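# Fit and lock the server's top cover

## Task

Close the server by fitting its top cover and getting it latched, with no tool left inside the case. The cover latches when it slides fully shut, either pushed firmly or slid while both release buttons are kept pressed.

## Robot and tools

Robot: two Kinova Gen3 seven-joint arms, left_arm and right_arm, each with a parallel two-finger gripper (50 mm maximum opening). The fingers point along the gripper's +z axis and move apart along its x axis. The reported hand point lies midway between the pads; the fingertips extend 17.5 mm past it. Cameras: cam_head_left, cam_head_right, cam_high, cam_low, cam_left_wrist, cam_right_wrist, all 672x504.

Frames. Scene frame: origin at table height, halfway between the two nominal bases; +z up, +x out over the table, left_arm on the +y side (arm names do not match image sides). Bases sit at left_arm (-0.003, +0.269, 0) m and right_arm (+0.046, -0.383, 0) m, nearly unrotated. Each arm's reported hand pose (end_effector_position in metres, end_effector_quat_wxyz) is in that arm's own base frame and may be off by a few centimetres. Motion offsets are along the axes of that arm's current Hand target, i.e. the gripper's own axes.

execute_actions(actions, cameras). actions is a list of actions; each action is a table of 1 to 15 rows, one row per 1/30 s step; a short table repeats its final row until step 15. Every row holds 18 numbers in [-1, 1], both arms always included: left dx, dy, dz, rx, ry, rz, gripper position, force_limit, speed, then the same nine for the right arm. The six pose numbers are an offset, not a pose: they are measured from the Hand target at the start of that action, and every row in the action is measured from that same start (rows do not add up). The next action starts from the new Hand target, so sending the same offset again moves further. Scale: 1.0 = 0.6 m for dx/dy/dz and 180 degrees for rotation; rx, ry, rz form one rotation vector. Zeros in all six pose numbers ask nothing new of that arm. Gripper numbers are absolute settings, not offsets: position +1 fully open, about -0.65 pads meet, -1 = close until something blocks. force_limit -1/0/+1 = about 20/102/185 N per pad (actual grip up to ~15 N more); speed -1/0/+1 = 20/85/150 mm/s. Both start at +1. Always resend each gripper's current three numbers, since 0 is a real command. Images come back only with an empty actions list or when cameras names them (["all"] for all, [] for none; an unknown name voids the call).

move(target, speed, blend, blocking, cameras). target is one 18-number row or a list of up to 15 rows, same layout and scale as above; every row is an offset from the Hand targets at the move's start, not from the previous row. Paths are straight lines, do not avoid obstacles or the other arm, and are capped at 10 s total. speed: path top speed in m/s, 0.002 to 0.5, default 0.25, one value or one per target. blend: corner rounding in metres for lists (0 = stop at each point). blocking=false returns after about 0.5 s while the move continues. The result adds a "move:" line: done, off_target, moving, held or fault, plus limits=paced (pose clipped) or limits=held (steps withheld). Done means at rest within 3 mm and 2 degrees; it says nothing about contact. Gripper changes in a later target apply only once everything is at rest there.

wait(seconds, 0 to 3600) lets time pass without new commands; a running move continues. stop brakes a running move (it needs some distance). zoom_image(camera, region=[x0, y0, x1, y1] in pixels, at most 504 by 504) enlarges part of that camera's newest image. clear_fault(arm: left_arm or right_arm) clears a reported torque fault. read_manual gives licence texts only. finished_scene(scene = current scene number) ends the scene irreversibly; call it only when the cover is latched and stays so unaided.

Reading results. Hand target is the last commanded pose after clipping; the gripper often rests a little short of it, and a later call re-requests it; if still short, send the remaining distance as an offset. object_status: 0 moving, 1 stopped while opening, 2 stopped while closing (a real grip), 3 reached requested opening or pads met (usually nothing held). Any new position number resets it to 0 briefly. Opening in mm ≈ (250 - position_measured) x 0.202. Joint torques follow Joint positions order, positive toward larger angles; Flange force is the external force along the gripper's x y z (includes held weight, some error, may read "no reading"). Tool commands lists present gripper commands. Joint velocities may say "within noise".

Cautions. The arms are very stiff: commanding even a few millimetres beyond a firm contact presses hard, and faster approaches hit harder. To stop pressing, command the target back behind where the gripper is. Orientation commands are clipped to 32 degrees from the measured orientation per step; big wrist turns can swing the elbow. Torque limits are 104.5 N m (first four joints) and 51.3 N m (wrist joints); exceeding them, or a joint straying over 5 degrees from plan, stops that arm until clear_fault. A clearance check blocks arm-to-arm approaches except finger-to-finger, but contact can still occur; never close a gripper on the other arm's fingers, and avoid arm-to-arm presses. Holding loads, staying stretched out or pushing at an unreachable pose heats motors: MOTOR HOT appears from 60 °C and at 75 °C the arm sags and pauses. Do not drop or release moving parts, slam the cover, hit fixed or heavy objects, or let anything fall off the table; a loose part may occasionally get nudged by the scene. A camera stand stands behind the arms. For gripping, send -1, keep it, and confirm object_status 2 with the object centred between pads.

Each tool is called after "Call:" as name(argument=value, ...) on one line, values as JSON.

## Session

Call:
execute_actions(actions=[])

Scene clock: 0.00 s.
left_arm: end_effector_position=(+0.7369, +0.1584, +0.2310) position_measured=3 object_status=3 end_effector_quat_wxyz=(+0.011, +0.961, -0.237, +0.142) | right_arm: end_effector_position=(+0.0471, +0.4551, +0.3921) position_measured=3 object_status=3 end_effector_quat_wxyz=(-0.537, +0.344, +0.751, +0.171)
Joint positions: left_arm=[-0.407 1.075 0.58 0.365 -0.371 1.505 -0.682] | right_arm=[-0.75 0.267 -0.062 1.904 -1.232 1.373 2.019]
Joint velocities: within noise
Joint torques (N m): no reading
Flange force (N): no reading
Hand target: left_arm +0.7369, +0.1584, +0.2310; +0.011, +0.961, -0.237, +0.142 | right_arm +0.0471, +0.4551, +0.3921; -0.537, +0.344, +0.751, +0.171
Tool commands: left_gripper/position=+1.0 left_gripper/force_limit=+1.0 left_gripper/speed=+1.0 right_gripper/position=+1.0 right_gripper/force_limit=+1.0 right_gripper/speed=+1.0

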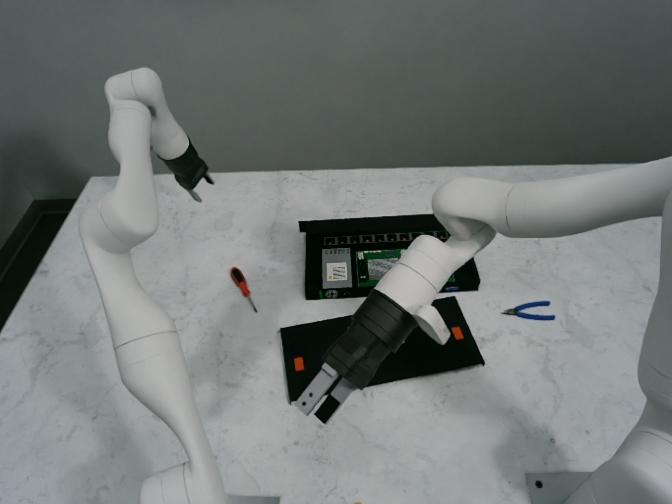

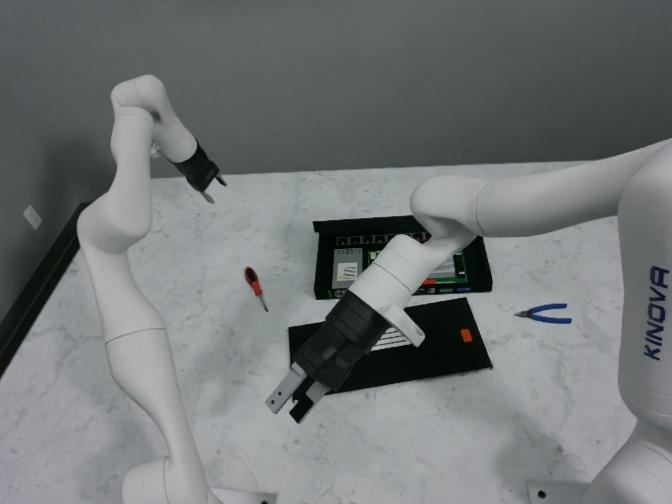

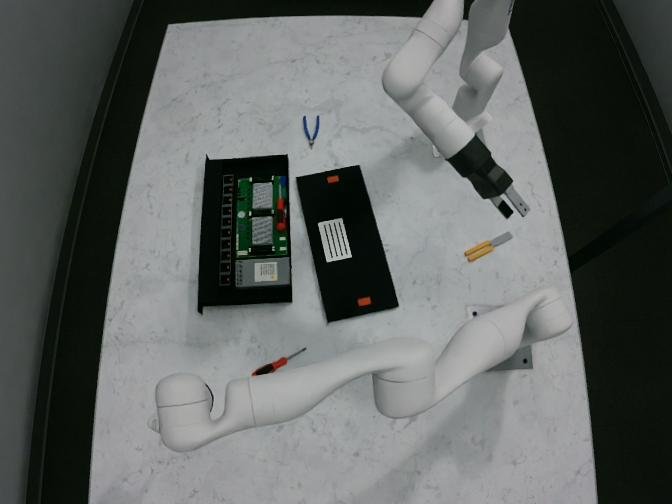

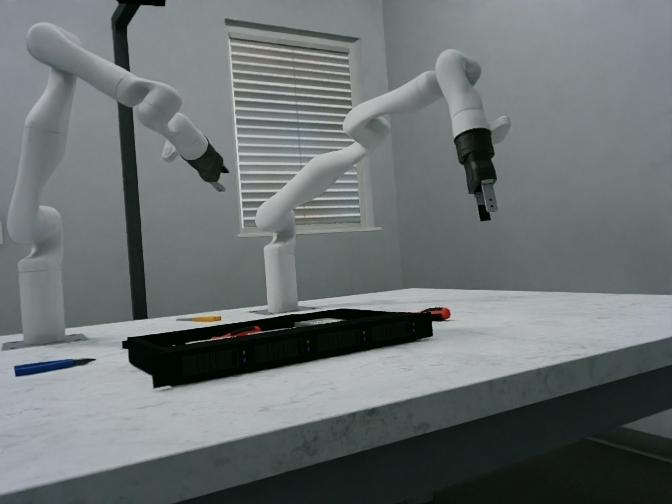

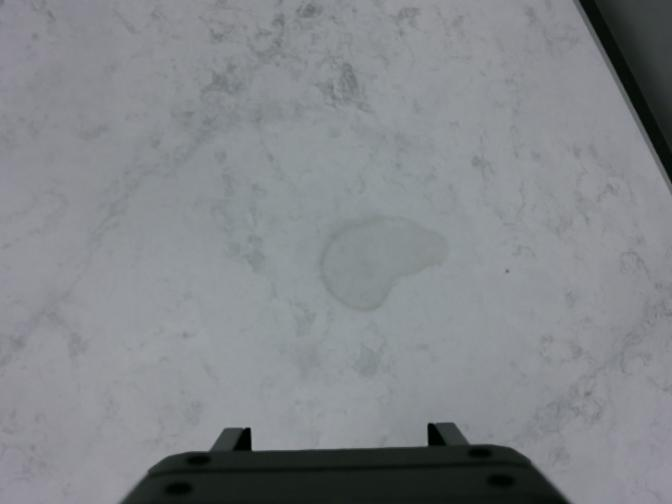

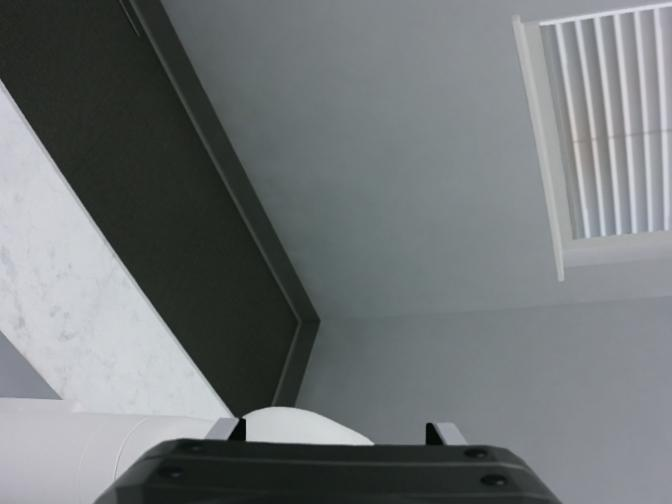

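Call:
zoom_image(camera="cam_high", region=[190, 140, 410, 330])

Call:
zoom_image(camera="cam_head_right", region=[270, 190, 520, 400])

Call:
zoom_image(camera="cam_low", region=[110, 290, 460, 400])

Scaled by 2.291.

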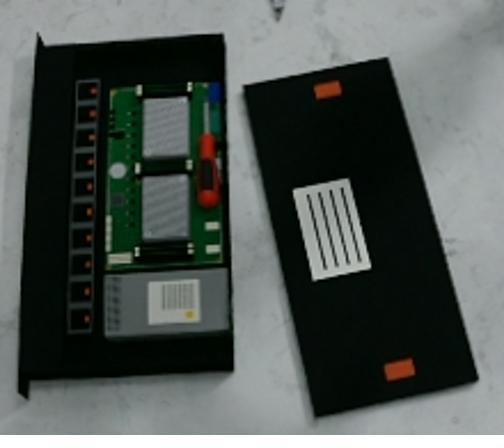

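Scaled by 2.016.

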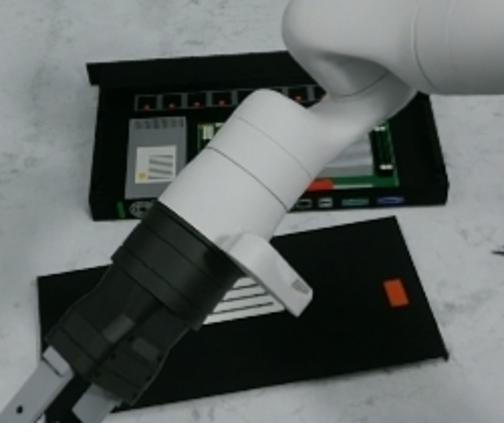

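Scaled by 1.440.

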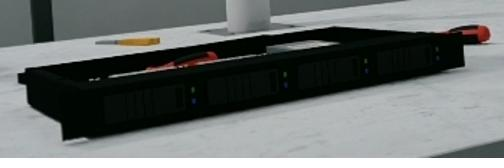

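Call:
move(target=[-0.156,0.807,-0.205,-0.062,-0.073,0.344,1,1,1,-0.427,-0.115,-0.855,-0.322,-0.399,0.106,1,1,1], cameras=["all"])

Scene clock: 82.60 s.
left_arm: end_effector_position=(+0.4022, -0.2179, +0.3003) position_measured=3 object_status=3 end_effector_quat_wxyz=(-0.001, +0.706, -0.708, -0.001) | right_arm: end_effector_position=(+0.4000, -0.0002, +0.3503) position_measured=3 object_status=3 end_effector_quat_wxyz=(+0.184, +0.683, +0.683, +0.183)
Joint positions: left_arm=[-0.106 0.458 0.888 1.39 -0.354 1.459 -0.803] | right_arm=[-0.282 -0.188 0.138 1.953 0.128 0.859 1.373]
Joint torques (N m): left_arm=[-0.51 -14.71 4.63 -7.9 -0.04 0.02 -0.29] | right_arm=[-1.03 -6.12 -1.59 -12.41 0.43 -1.87 -0.12]
Flange force (N): left_arm=[3.9 -3.8 -2.2] | right_arm=[-5.0 -4.5 0.8]
Hand target: left_arm +0.4022, -0.2179, +0.3003; -0.001, +0.706, -0.708, -0.001 | right_arm +0.4000, -0.0002, +0.3503; +0.184, +0.683, +0.683, +0.183
Off the commanded pose: left_arm 0.000 m, 0 deg | right_arm 0.000 m, 0 deg.
move: done

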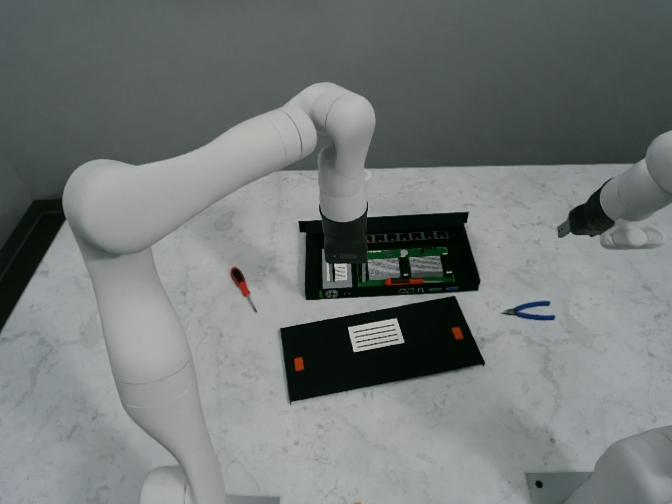

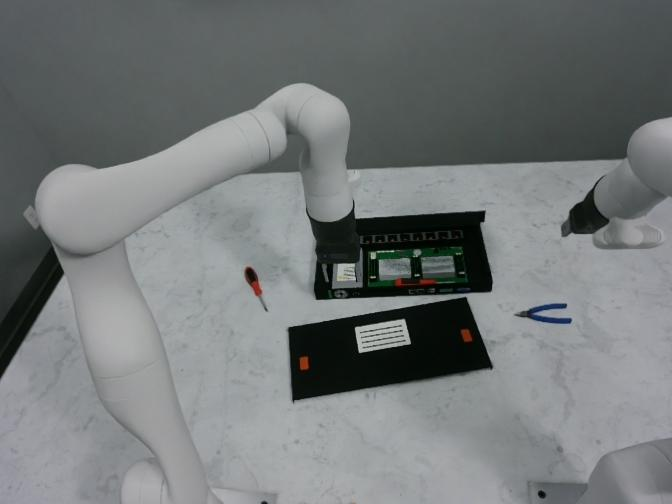

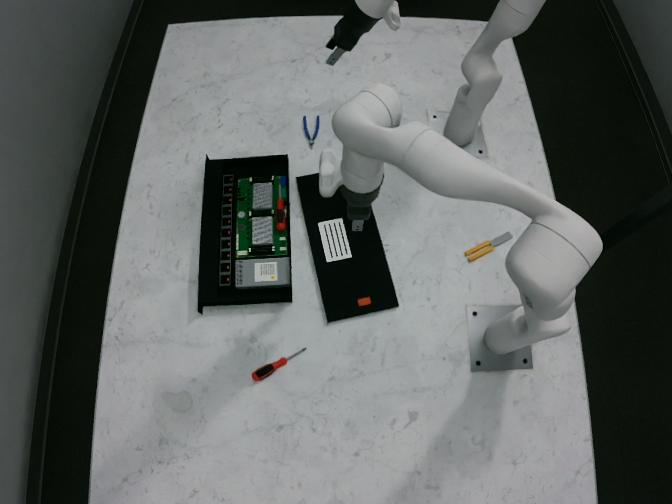

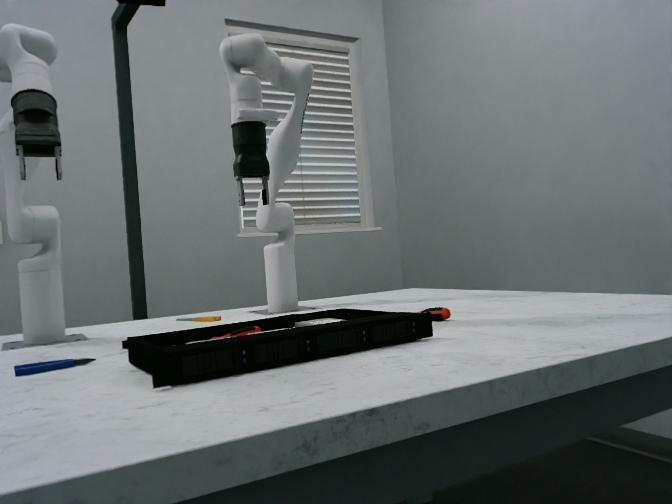

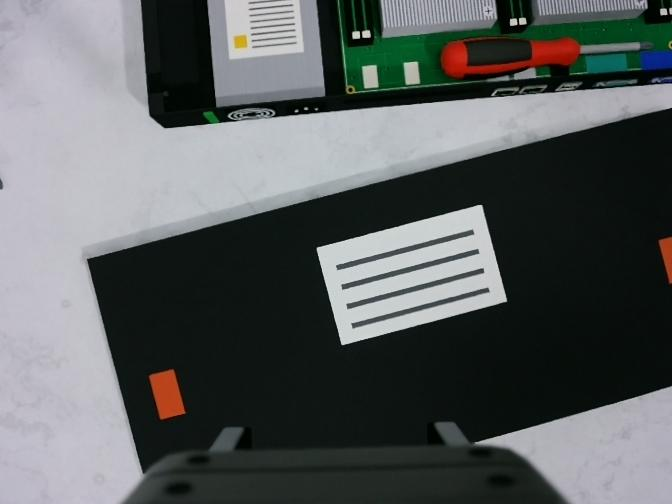

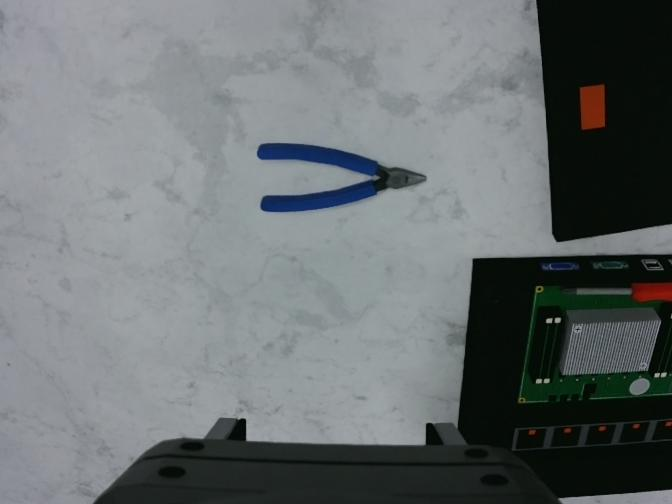

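Call:
zoom_image(camera="cam_left_wrist", region=[60, 80, 260, 480])

Call:
zoom_image(camera="cam_right_wrist", region=[450, 0, 672, 504])

Call:
zoom_image(camera="cam_left_wrist", region=[350, 0, 672, 140])

Call:
zoom_image(camera="cam_head_left", region=[270, 200, 500, 410])

Scaled by 1.260.

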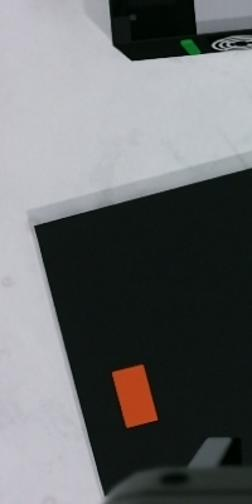

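Scaled by 1.000.

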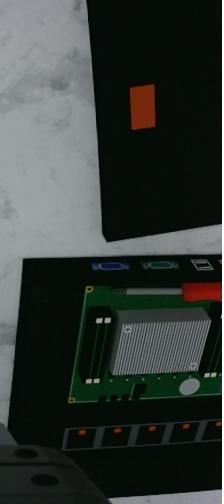

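Scaled by 1.565.

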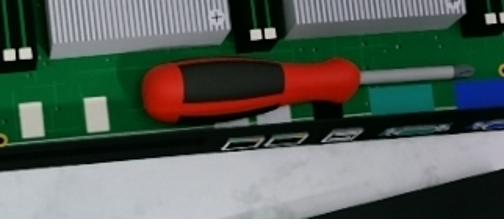

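Scaled by 2.191.

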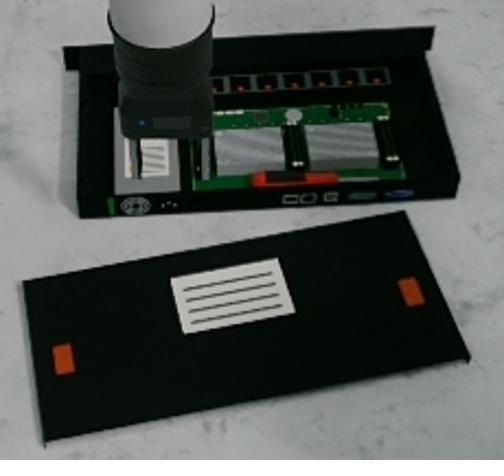

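Call:
move(target=[-0.497,0,0.3,0.26,0.26,0.45,1,1,1,0.502,0.074,0.332,0.127,0.138,-0.511,1,1,1], cameras=["all"])

Scene clock: 161.17 s.
left_arm: end_effector_position=(+0.4028, +0.0807, +0.1209) position_measured=3 object_status=3 end_effector_quat_wxyz=(+0.000, +0.002, +0.866, -0.500) | right_arm: end_effector_position=(+0.5383, +0.3007, +0.1996) position_measured=3 object_status=3 end_effector_quat_wxyz=(-0.001, -0.038, +0.999, +0.000)
Joint positions: left_arm=[-1.369 1.45 1.364 1.516 -0.366 1.37 -3.257] | right_arm=[-0.514 0.813 -0.089 0.896 0.064 1.436 2.634]
Joint torques (N m): left_arm=[-0.39 -18.24 10.9 0.1 3.06 0.4 -0.29] | right_arm=[-1.08 -24.25 -1.29 -10.8 0.2 -0.1 -0.13]
Flange force (N): left_arm=[-3.3 1.6 -1.0] | right_arm=[7.3 -5.5 2.8]
Hand target: left_arm +0.4028, +0.0807, +0.1209; +0.000, +0.002, +0.866, -0.500 | right_arm +0.5383, +0.3007, +0.1996; -0.001, -0.038, +0.999, +0.000
Off the commanded pose: left_arm 0.000 m, 0 deg | right_arm 0.000 m, 0 deg.
move: done

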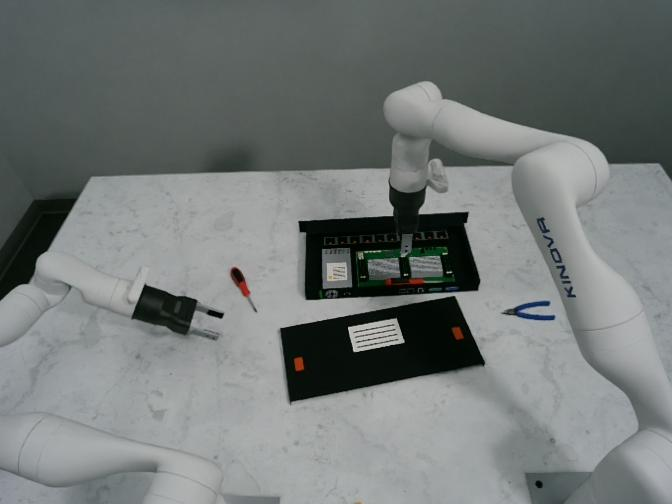

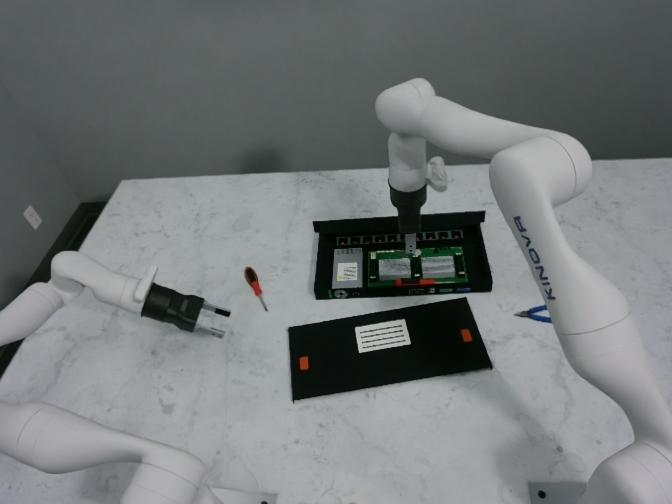

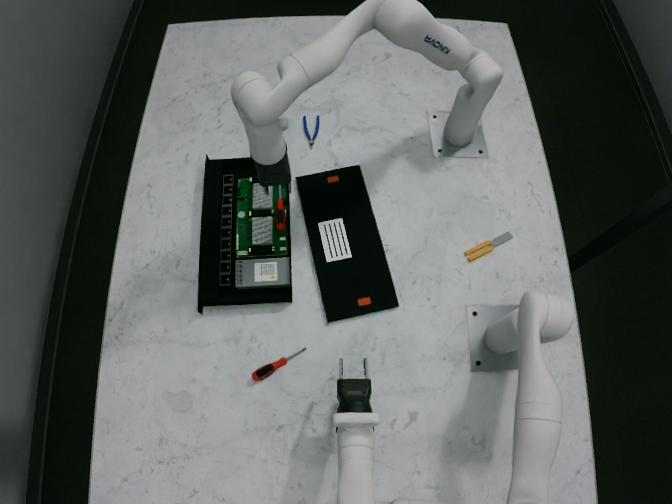

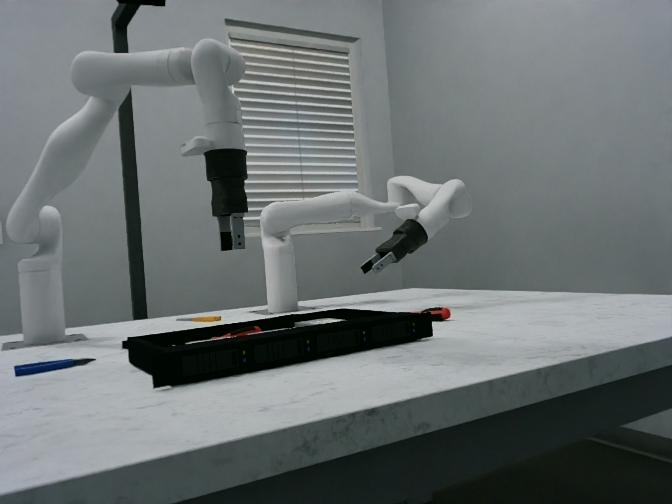

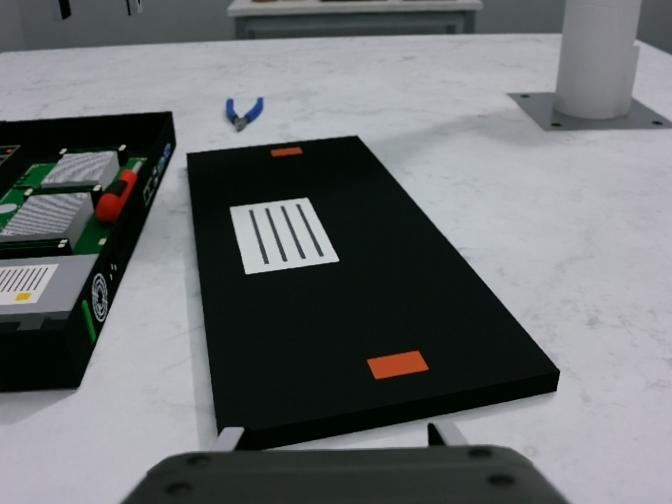

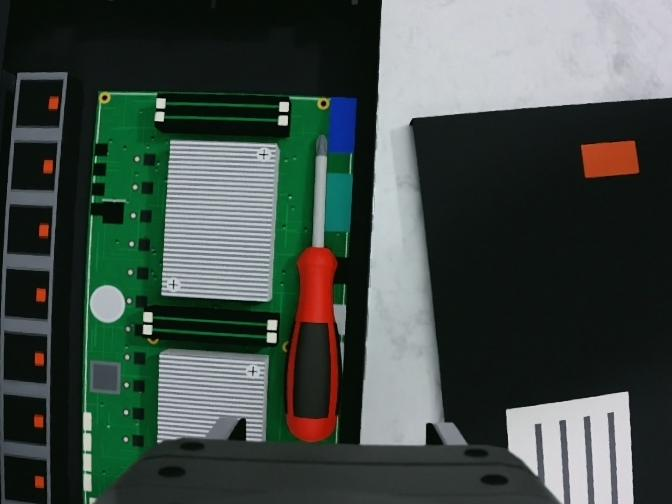

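Call:
zoom_image(camera="cam_right_wrist", region=[240, 80, 440, 450])

Call:
zoom_image(camera="cam_left_wrist", region=[0, 90, 230, 400])

Call:
zoom_image(camera="cam_left_wrist", region=[180, 330, 580, 460])

Scaled by 1.362.

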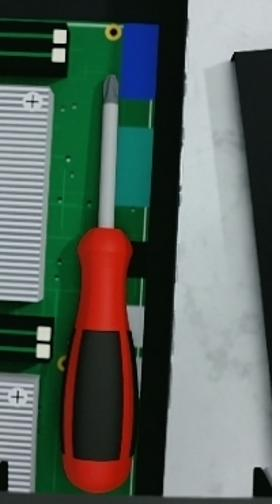

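Scaled by 1.626.

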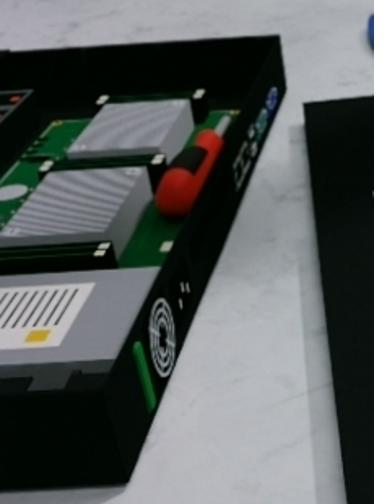

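Scaled by 1.260.

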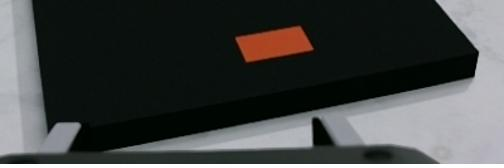

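Call:
move(target=[0,0,0,0,0,0,1,1,1,-0.0183,-0.057,0.158,0,0,0.01,0.17,1,1], cameras=["cam_right_wrist"])

Call:
zoom_image(camera="cam_right_wrist", region=[170, 150, 520, 504])

Scene clock: 222.30 s.
left_arm: end_effector_position=(+0.4028, +0.0807, +0.1209) position_measured=3 object_status=3 end_effector_quat_wxyz=(+0.000, +0.002, +0.866, -0.500) | right_arm: end_effector_position=(+0.5516, +0.2675, +0.1048) position_measured=127 object_status=3 end_effector_quat_wxyz=(-0.001, -0.022, +1.000, +0.000)
Joint positions: left_arm=[-1.369 1.45 1.364 1.516 -0.366 1.37 -3.257] | right_arm=[-0.453 0.874 -0.084 1.086 0.068 1.187 2.653]
Joint torques (N m): left_arm=[-0.44 -18.25 10.89 0 3.1 0.42 -0.28] | right_arm=[-1.18 -24.45 -1.3 -10.11 0.29 -0.08 -0.11]
Flange force (N): left_arm=[-3.1 1.5 -0.7] | right_arm=[6.1 -4.8 1.0]
Hand target: left_arm +0.4028, +0.0807, +0.1209; +0.000, +0.002, +0.866, -0.500 | right_arm +0.5516, +0.2675, +0.1048; -0.001, -0.022, +1.000, +0.000
Off the commanded pose: left_arm 0.000 m, 0 deg | right_arm 0.000 m, 0 deg.
move: done

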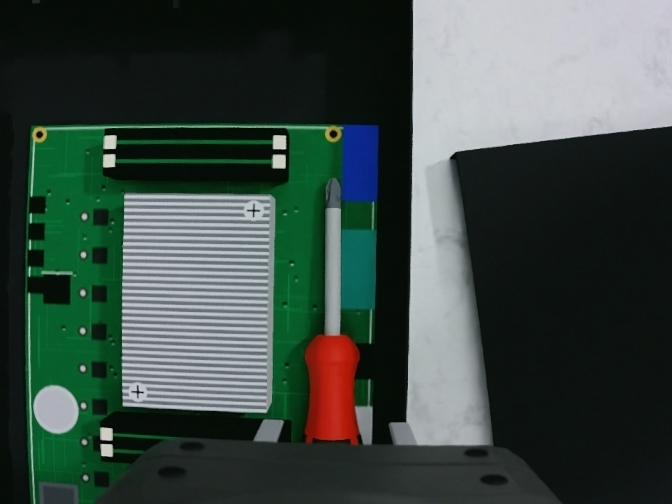

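Scaled by 1.424.

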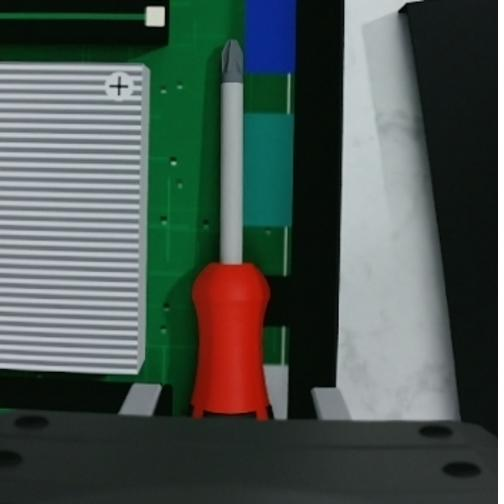

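Call:
move(target=[[0,0,0,0,0,0,1,1,1,-0.001,-0.021,0.04,0,0,0,0.17,1,1],[0,0,0,0,0,0,1,1,1,-0.001,-0.021,0.111,0,0,0,-1,0,0]], speed=[0.2,0.05], cameras=["cam_right_wrist","cam_left_wrist"])

Scene clock: 241.97 s.
left_arm: end_effector_position=(+0.4028, +0.0807, +0.1209) position_measured=3 object_status=3 end_effector_quat_wxyz=(+0.000, +0.002, +0.866, -0.500) | right_arm: end_effector_position=(+0.5530, +0.2550, +0.0388) position_measured=253 object_status=3 end_effector_quat_wxyz=(+0.000, -0.022, +1.000, +0.000)
Joint positions: left_arm=[-1.369 1.45 1.364 1.516 -0.366 1.37 -3.257] | right_arm=[-0.433 0.941 -0.083 1.173 0.077 1.03 2.665]
Joint torques (N m): left_arm=[-0.42 -18.24 10.94 0.09 3.13 0.49 -0.22] | right_arm=[-2.18 43.5 -1.73 15.54 -0.48 -4.2 -0.06]
Flange force (N): left_arm=[-3.3 1.8 -0.7] | right_arm=[18.2 -11.1 -116.3]
Hand target: left_arm +0.4028, +0.0807, +0.1209; +0.000, +0.002, +0.866, -0.500 | right_arm +0.5527, +0.2549, +0.0382; -0.001, -0.022, +1.000, +0.000
Off the commanded pose: left_arm 0.000 m, 0 deg | right_arm 0.001 m, 0 deg.
move: done
Images, in order (width x height): cam_left_wrist 672x504, cam_right_wrist 672x504.

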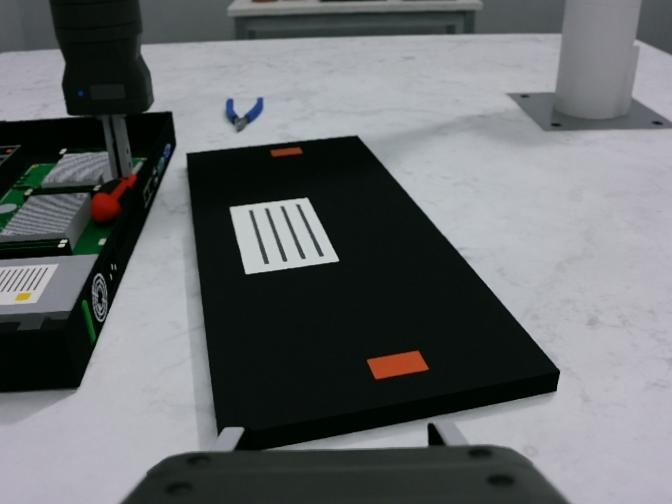

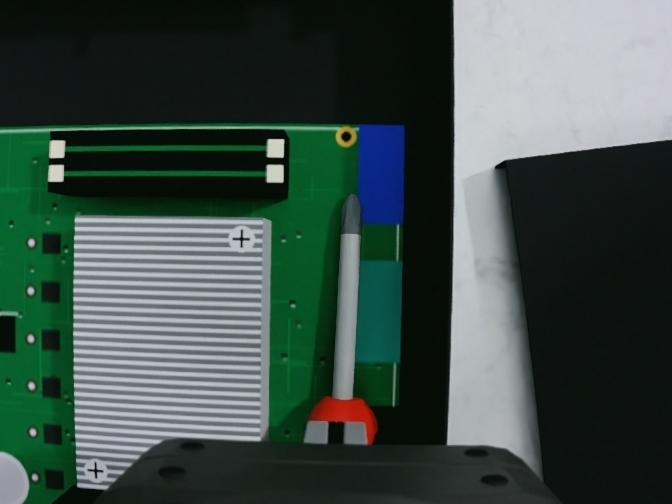

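Call:
move(target=[0,0,0,0,0,0,1,1,1,0,0,-0.1,0,0,0,-1,0,0], cameras=["cam_right_wrist","cam_left_wrist"])

Scene clock: 252.60 s.
left_arm: end_effector_position=(+0.4028, +0.0807, +0.1209) position_measured=3 object_status=3 end_effector_quat_wxyz=(+0.000, +0.002, +0.866, -0.500) | right_arm: end_effector_position=(+0.5528, +0.2549, +0.0981) position_measured=253 object_status=3 end_effector_quat_wxyz=(-0.001, -0.022, +1.000, +0.000)
Joint positions: left_arm=[-1.369 1.45 1.364 1.516 -0.366 1.37 -3.257] | right_arm=[-0.433 0.87 -0.085 1.116 0.069 1.159 2.671]
Joint torques (N m): left_arm=[-0.43 -18.16 10.9 0.12 3.08 0.46 -0.25] | right_arm=[-1.1 -24.35 -1.33 -10.04 0.24 -0.23 -0.13]
Flange force (N): left_arm=[-3.4 1.6 -0.9] | right_arm=[5.7 -4.4 0.7]
Hand target: left_arm +0.4028, +0.0807, +0.1209; +0.000, +0.002, +0.866, -0.500 | right_arm +0.5528, +0.2549, +0.0982; -0.001, -0.022, +1.000, +0.000
Off the commanded pose: left_arm 0.000 m, 0 deg | right_arm 0.000 m, 0 deg.
move: done
Images, in order (width x height): cam_left_wrist 672x504, cam_right_wrist 672x504.

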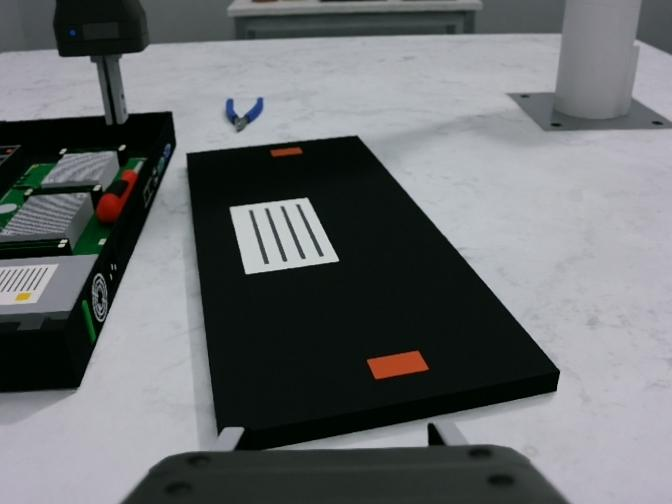

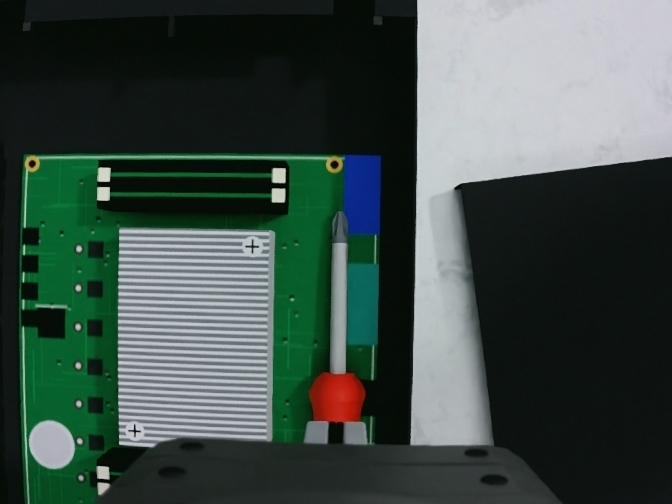

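Call:
move(target=[[0,0,0,0,0,0,1,1,1,0,0.004,0,0,0,0,0.17,0,0],[0,0,0,0,0,0,1,1,1,0,0.004,0.09,0,0,0,0.17,0,0],[0,0,0,0,0,0,1,1,1,0,0.004,0.1185,0,0,0,-1,-0.7,-0.5]], speed=[0.2,0.2,0.04], cameras=["cam_right_wrist","cam_left_wrist"])

Scene clock: 272.73 s.
left_arm: end_effector_position=(+0.4028, +0.0807, +0.1209) position_measured=3 object_status=3 end_effector_quat_wxyz=(+0.000, +0.002, +0.866, -0.500) | right_arm: end_effector_position=(+0.5525, +0.2573, +0.0271) position_measured=155 object_status=2 end_effector_quat_wxyz=(-0.001, -0.022, +1.000, +0.000)
Joint positions: left_arm=[-1.369 1.45 1.364 1.516 -0.366 1.37 -3.257] | right_arm=[-0.437 0.959 -0.082 1.176 0.078 1.011 2.661]
Joint torques (N m): left_arm=[-0.45 -18.2 10.91 0.06 3.11 0.47 -0.22] | right_arm=[-1.02 -24.66 -1.27 -9.3 0.25 -0.13 -0.15]
Flange force (N): left_arm=[-3.3 1.6 -0.7] | right_arm=[5.7 -4.3 -0.2]
Hand target: left_arm +0.4028, +0.0807, +0.1209; +0.000, +0.002, +0.866, -0.500 | right_arm +0.5525, +0.2573, +0.0271; -0.001, -0.022, +1.000, +0.000
Off the commanded pose: left_arm 0.000 m, 0 deg | right_arm 0.000 m, 0 deg.
move: done
Images, in order (width x height): cam_left_wrist 672x504, cam_right_wrist 672x504.

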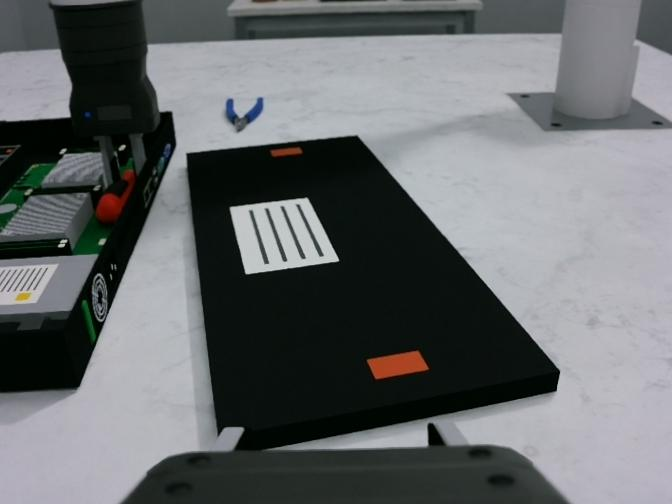

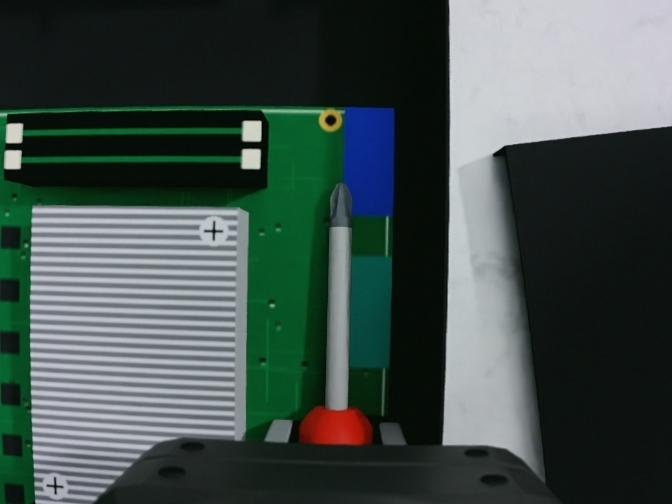

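Call:
move(target=[[0,0,0,0,0,0,1,1,1,0,0,-0.217,0,0,0,-1,-0.7,-0.5],[0,0,0,0,0,0,1,1,1,0.477,-0.508,-0.217,0,0,0,-1,-0.7,-0.5],[0,0,0,0,0,0,1,1,1,0.477,-0.508,0.004,0,0,0,-1,-0.7,-0.5]], speed=[0.15,0.3,0.12], cameras=["cam_right_wrist","cam_left_wrist","cam_head_left"])

Scene clock: 303.77 s.
left_arm: end_effector_position=(+0.4028, +0.0807, +0.1209) position_measured=3 object_status=3 end_effector_quat_wxyz=(+0.000, +0.002, +0.866, -0.500) | right_arm: end_effector_position=(+0.2803, -0.0600, +0.0252) position_measured=155 object_status=2 end_effector_quat_wxyz=(-0.001, -0.022, +1.000, +0.000)
Joint positions: left_arm=[-1.369 1.45 1.364 1.516 -0.366 1.37 -3.257] | right_arm=[0.119 0.484 0.007 2.366 -0.01 0.293 3.321]
Joint torques (N m): left_arm=[-0.49 -18.24 10.91 0.05 3.1 0.44 -0.3] | right_arm=[-1.09 -12 -0.94 -4.14 0.26 -0.22 -0.15]
Flange force (N): left_arm=[-3.3 1.6 -0.7] | right_arm=[4.8 -2.7 -1.4]
Hand target: left_arm +0.4028, +0.0807, +0.1209; +0.000, +0.002, +0.866, -0.500 | right_arm +0.2803, -0.0600, +0.0252; -0.001, -0.022, +1.000, +0.000
Off the commanded pose: left_arm 0.000 m, 0 deg | right_arm 0.000 m, 0 deg.
move: done
Images, in order (width x height): cam_head_left 672x504, cam_left_wrist 672x504, cam_right_wrist 672x504.

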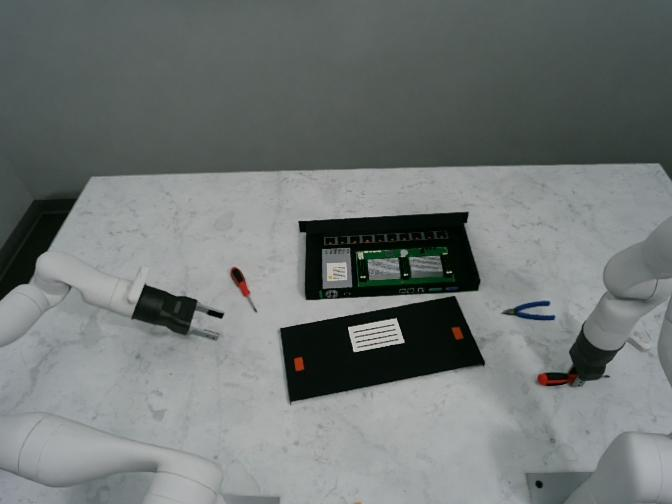

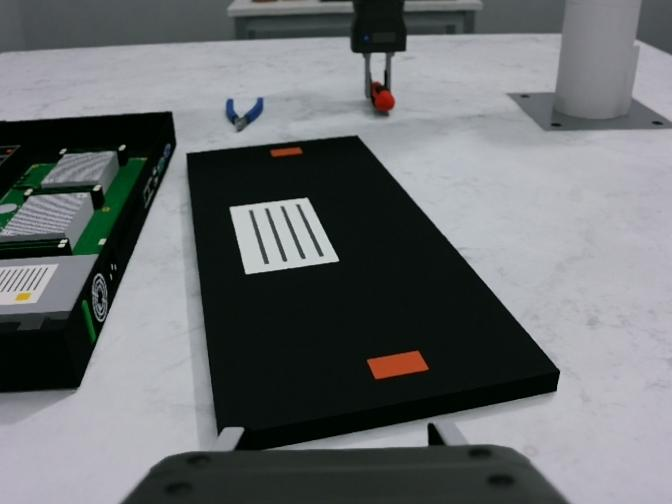

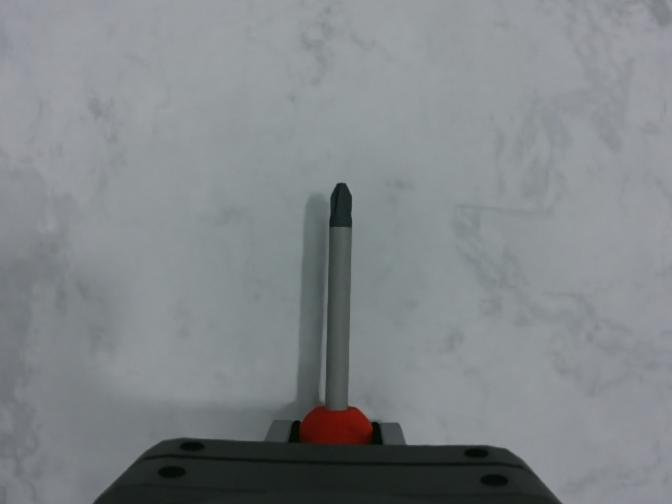

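Call:
move(target=[[0,0,0,0,0,0,1,1,1,0,0,0.006,0,0,0,0.3,-0.7,-0.5],[0,0,0,0,0,0,1,1,1,0,0,-0.3,0,0,0,0.3,-0.7,-0.5]], speed=[0.02,0.2])

Call:
move(target=[0,0,0,0,0,0,1,1,1,0.123,0.653,0.186,-0.511,0.046,0.802,-0.2,-0.7,-0.5], cameras=["all"])

Scene clock: 393.33 s.
left_arm: end_effector_position=(+0.4028, +0.0807, +0.1209) position_measured=3 object_status=3 end_effector_quat_wxyz=(+0.000, +0.002, +0.866, -0.500) | right_arm: end_effector_position=(+0.2807, -0.0601, +0.2051) position_measured=107 object_status=3 end_effector_quat_wxyz=(-0.001, -0.022, +1.000, +0.000)
Joint positions: left_arm=[-1.369 1.45 1.364 1.516 -0.366 1.37 -3.257] | right_arm=[0.103 0.051 0.023 2.088 -0.001 1.005 3.312]
Joint torques (N m): left_arm=[-0.47 -18.26 10.93 0.11 3.05 0.43 -0.26] | right_arm=[-1.08 -8.4 -1.16 -9.41 0.19 -0.3 -0.1]
Flange force (N): left_arm=[-3.5 1.7 -0.9] | right_arm=[5.5 -3.1 0.9]
Hand target: left_arm +0.4028, +0.0807, +0.1209; +0.000, +0.002, +0.866, -0.500 | right_arm +0.2807, -0.0601, +0.2052; -0.001, -0.022, +1.000, +0.000
Off the commanded pose: left_arm 0.000 m, 0 deg | right_arm 0.000 m, 0 deg.
move: done

Scene clock: 401.37 s.
left_arm: end_effector_position=(+0.4028, +0.0807, +0.1209) position_measured=3 object_status=3 end_effector_quat_wxyz=(+0.000, +0.002, +0.866, -0.500) | right_arm: end_effector_position=(+0.1891, +0.3280, +0.0938) position_measured=182 object_status=3 end_effector_quat_wxyz=(-0.060, +0.839, +0.094, +0.533)
Joint positions: left_arm=[-1.369 1.45 1.364 1.516 -0.366 1.37 -3.257] | right_arm=[-1.911 0.907 -0.161 2.394 -1.725 -1.229 -0.189]
Joint torques (N m): left_arm=[-0.45 -18.3 10.92 0.03 3.13 0.48 -0.27] | right_arm=[-0.96 -14.05 0.81 0.68 -0.36 -3.36 -0.13]
Flange force (N): left_arm=[-3.2 1.7 -0.5] | right_arm=[4.6 2.6 2.6]
Hand target: left_arm +0.4028, +0.0807, +0.1209; +0.000, +0.002, +0.866, -0.500 | right_arm +0.1891, +0.3280, +0.0938; -0.060, +0.839, +0.094, +0.533
Off the commanded pose: left_arm 0.000 m, 0 deg | right_arm 0.000 m, 0 deg.
move: done; limits=paced

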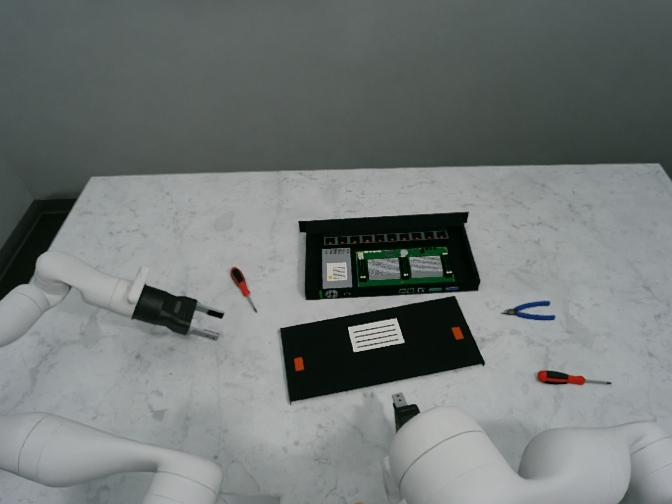

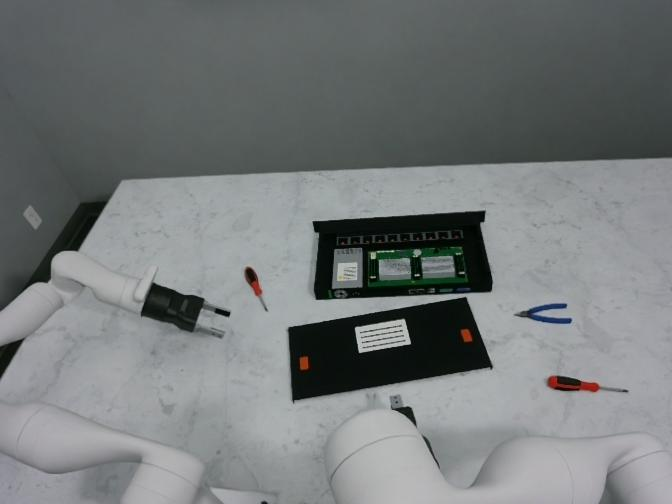

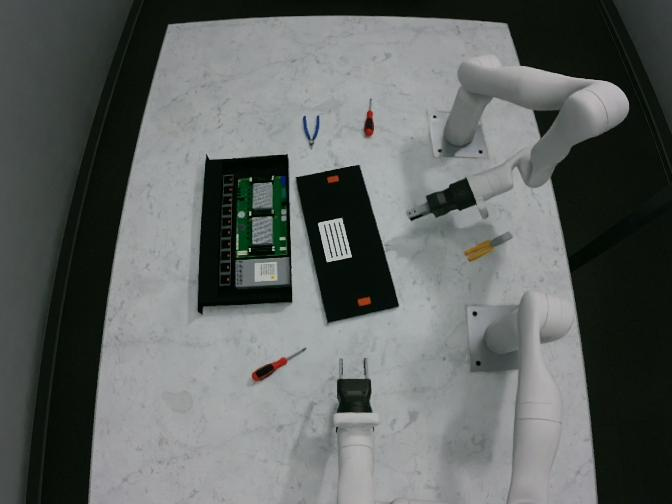

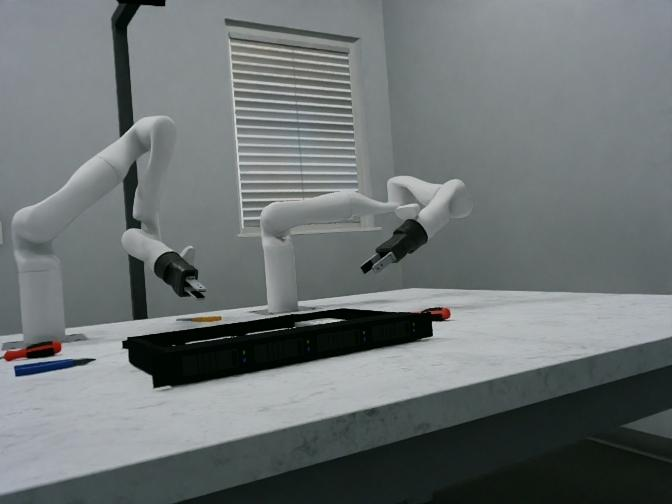

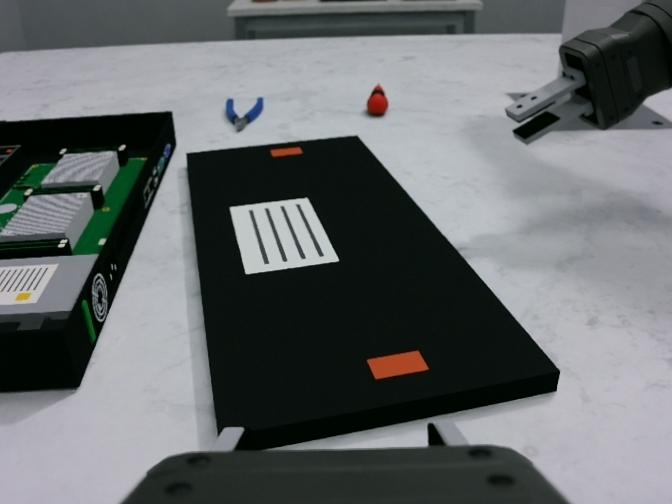

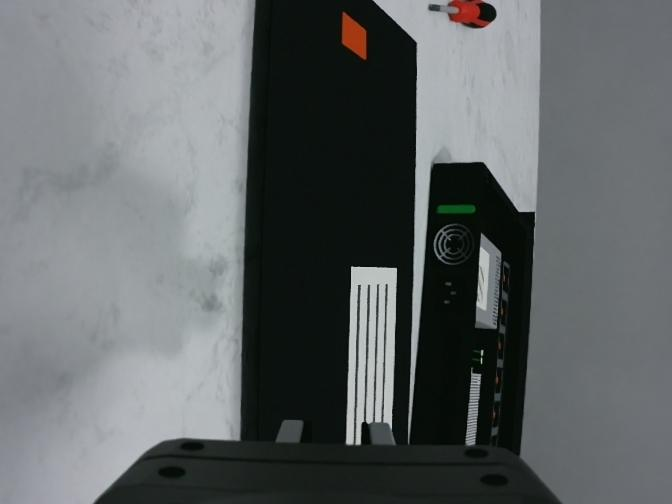

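Call:
zoom_image(camera="cam_right_wrist", region=[210, 150, 310, 300])

Call:
zoom_image(camera="cam_right_wrist", region=[380, 150, 560, 330])

Scaled by 3.360.

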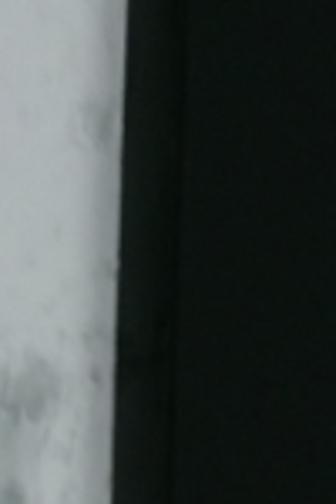

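Scaled by 2.800.

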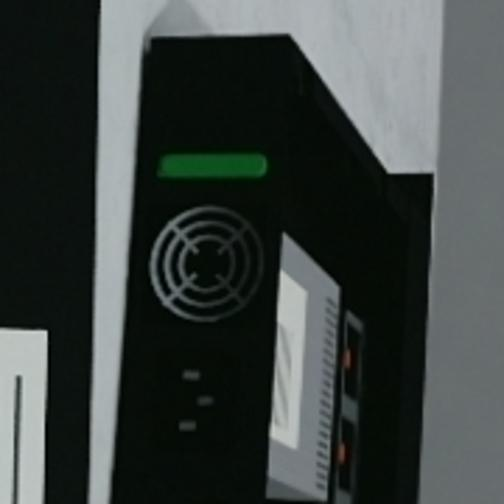

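Call:
zoom_image(camera="cam_head_left", region=[275, 350, 345, 410])

Call:
zoom_image(camera="cam_head_right", region=[430, 335, 510, 395])

Call:
zoom_image(camera="cam_left_wrist", region=[400, 200, 580, 410])

Scaled by 7.200.

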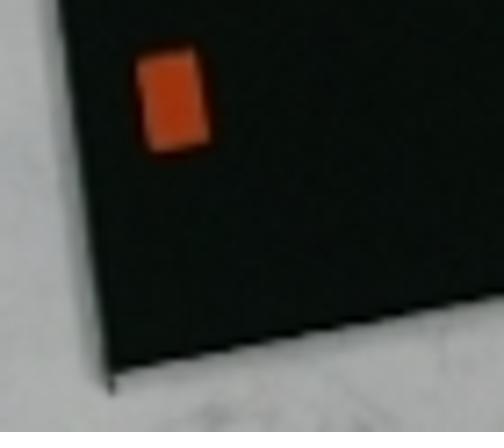

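Scaled by 6.300.

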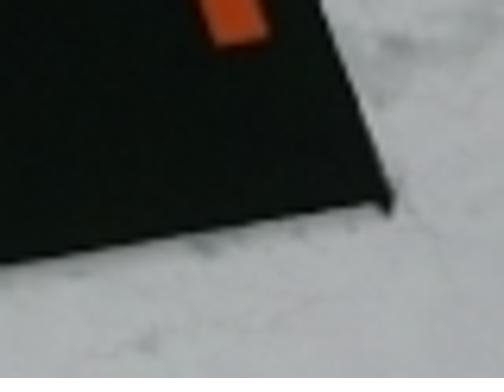

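Scaled by 2.400.

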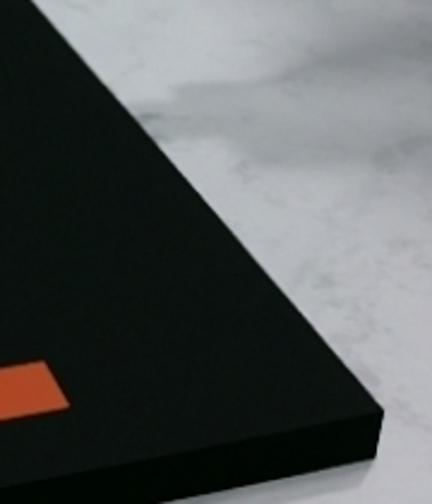

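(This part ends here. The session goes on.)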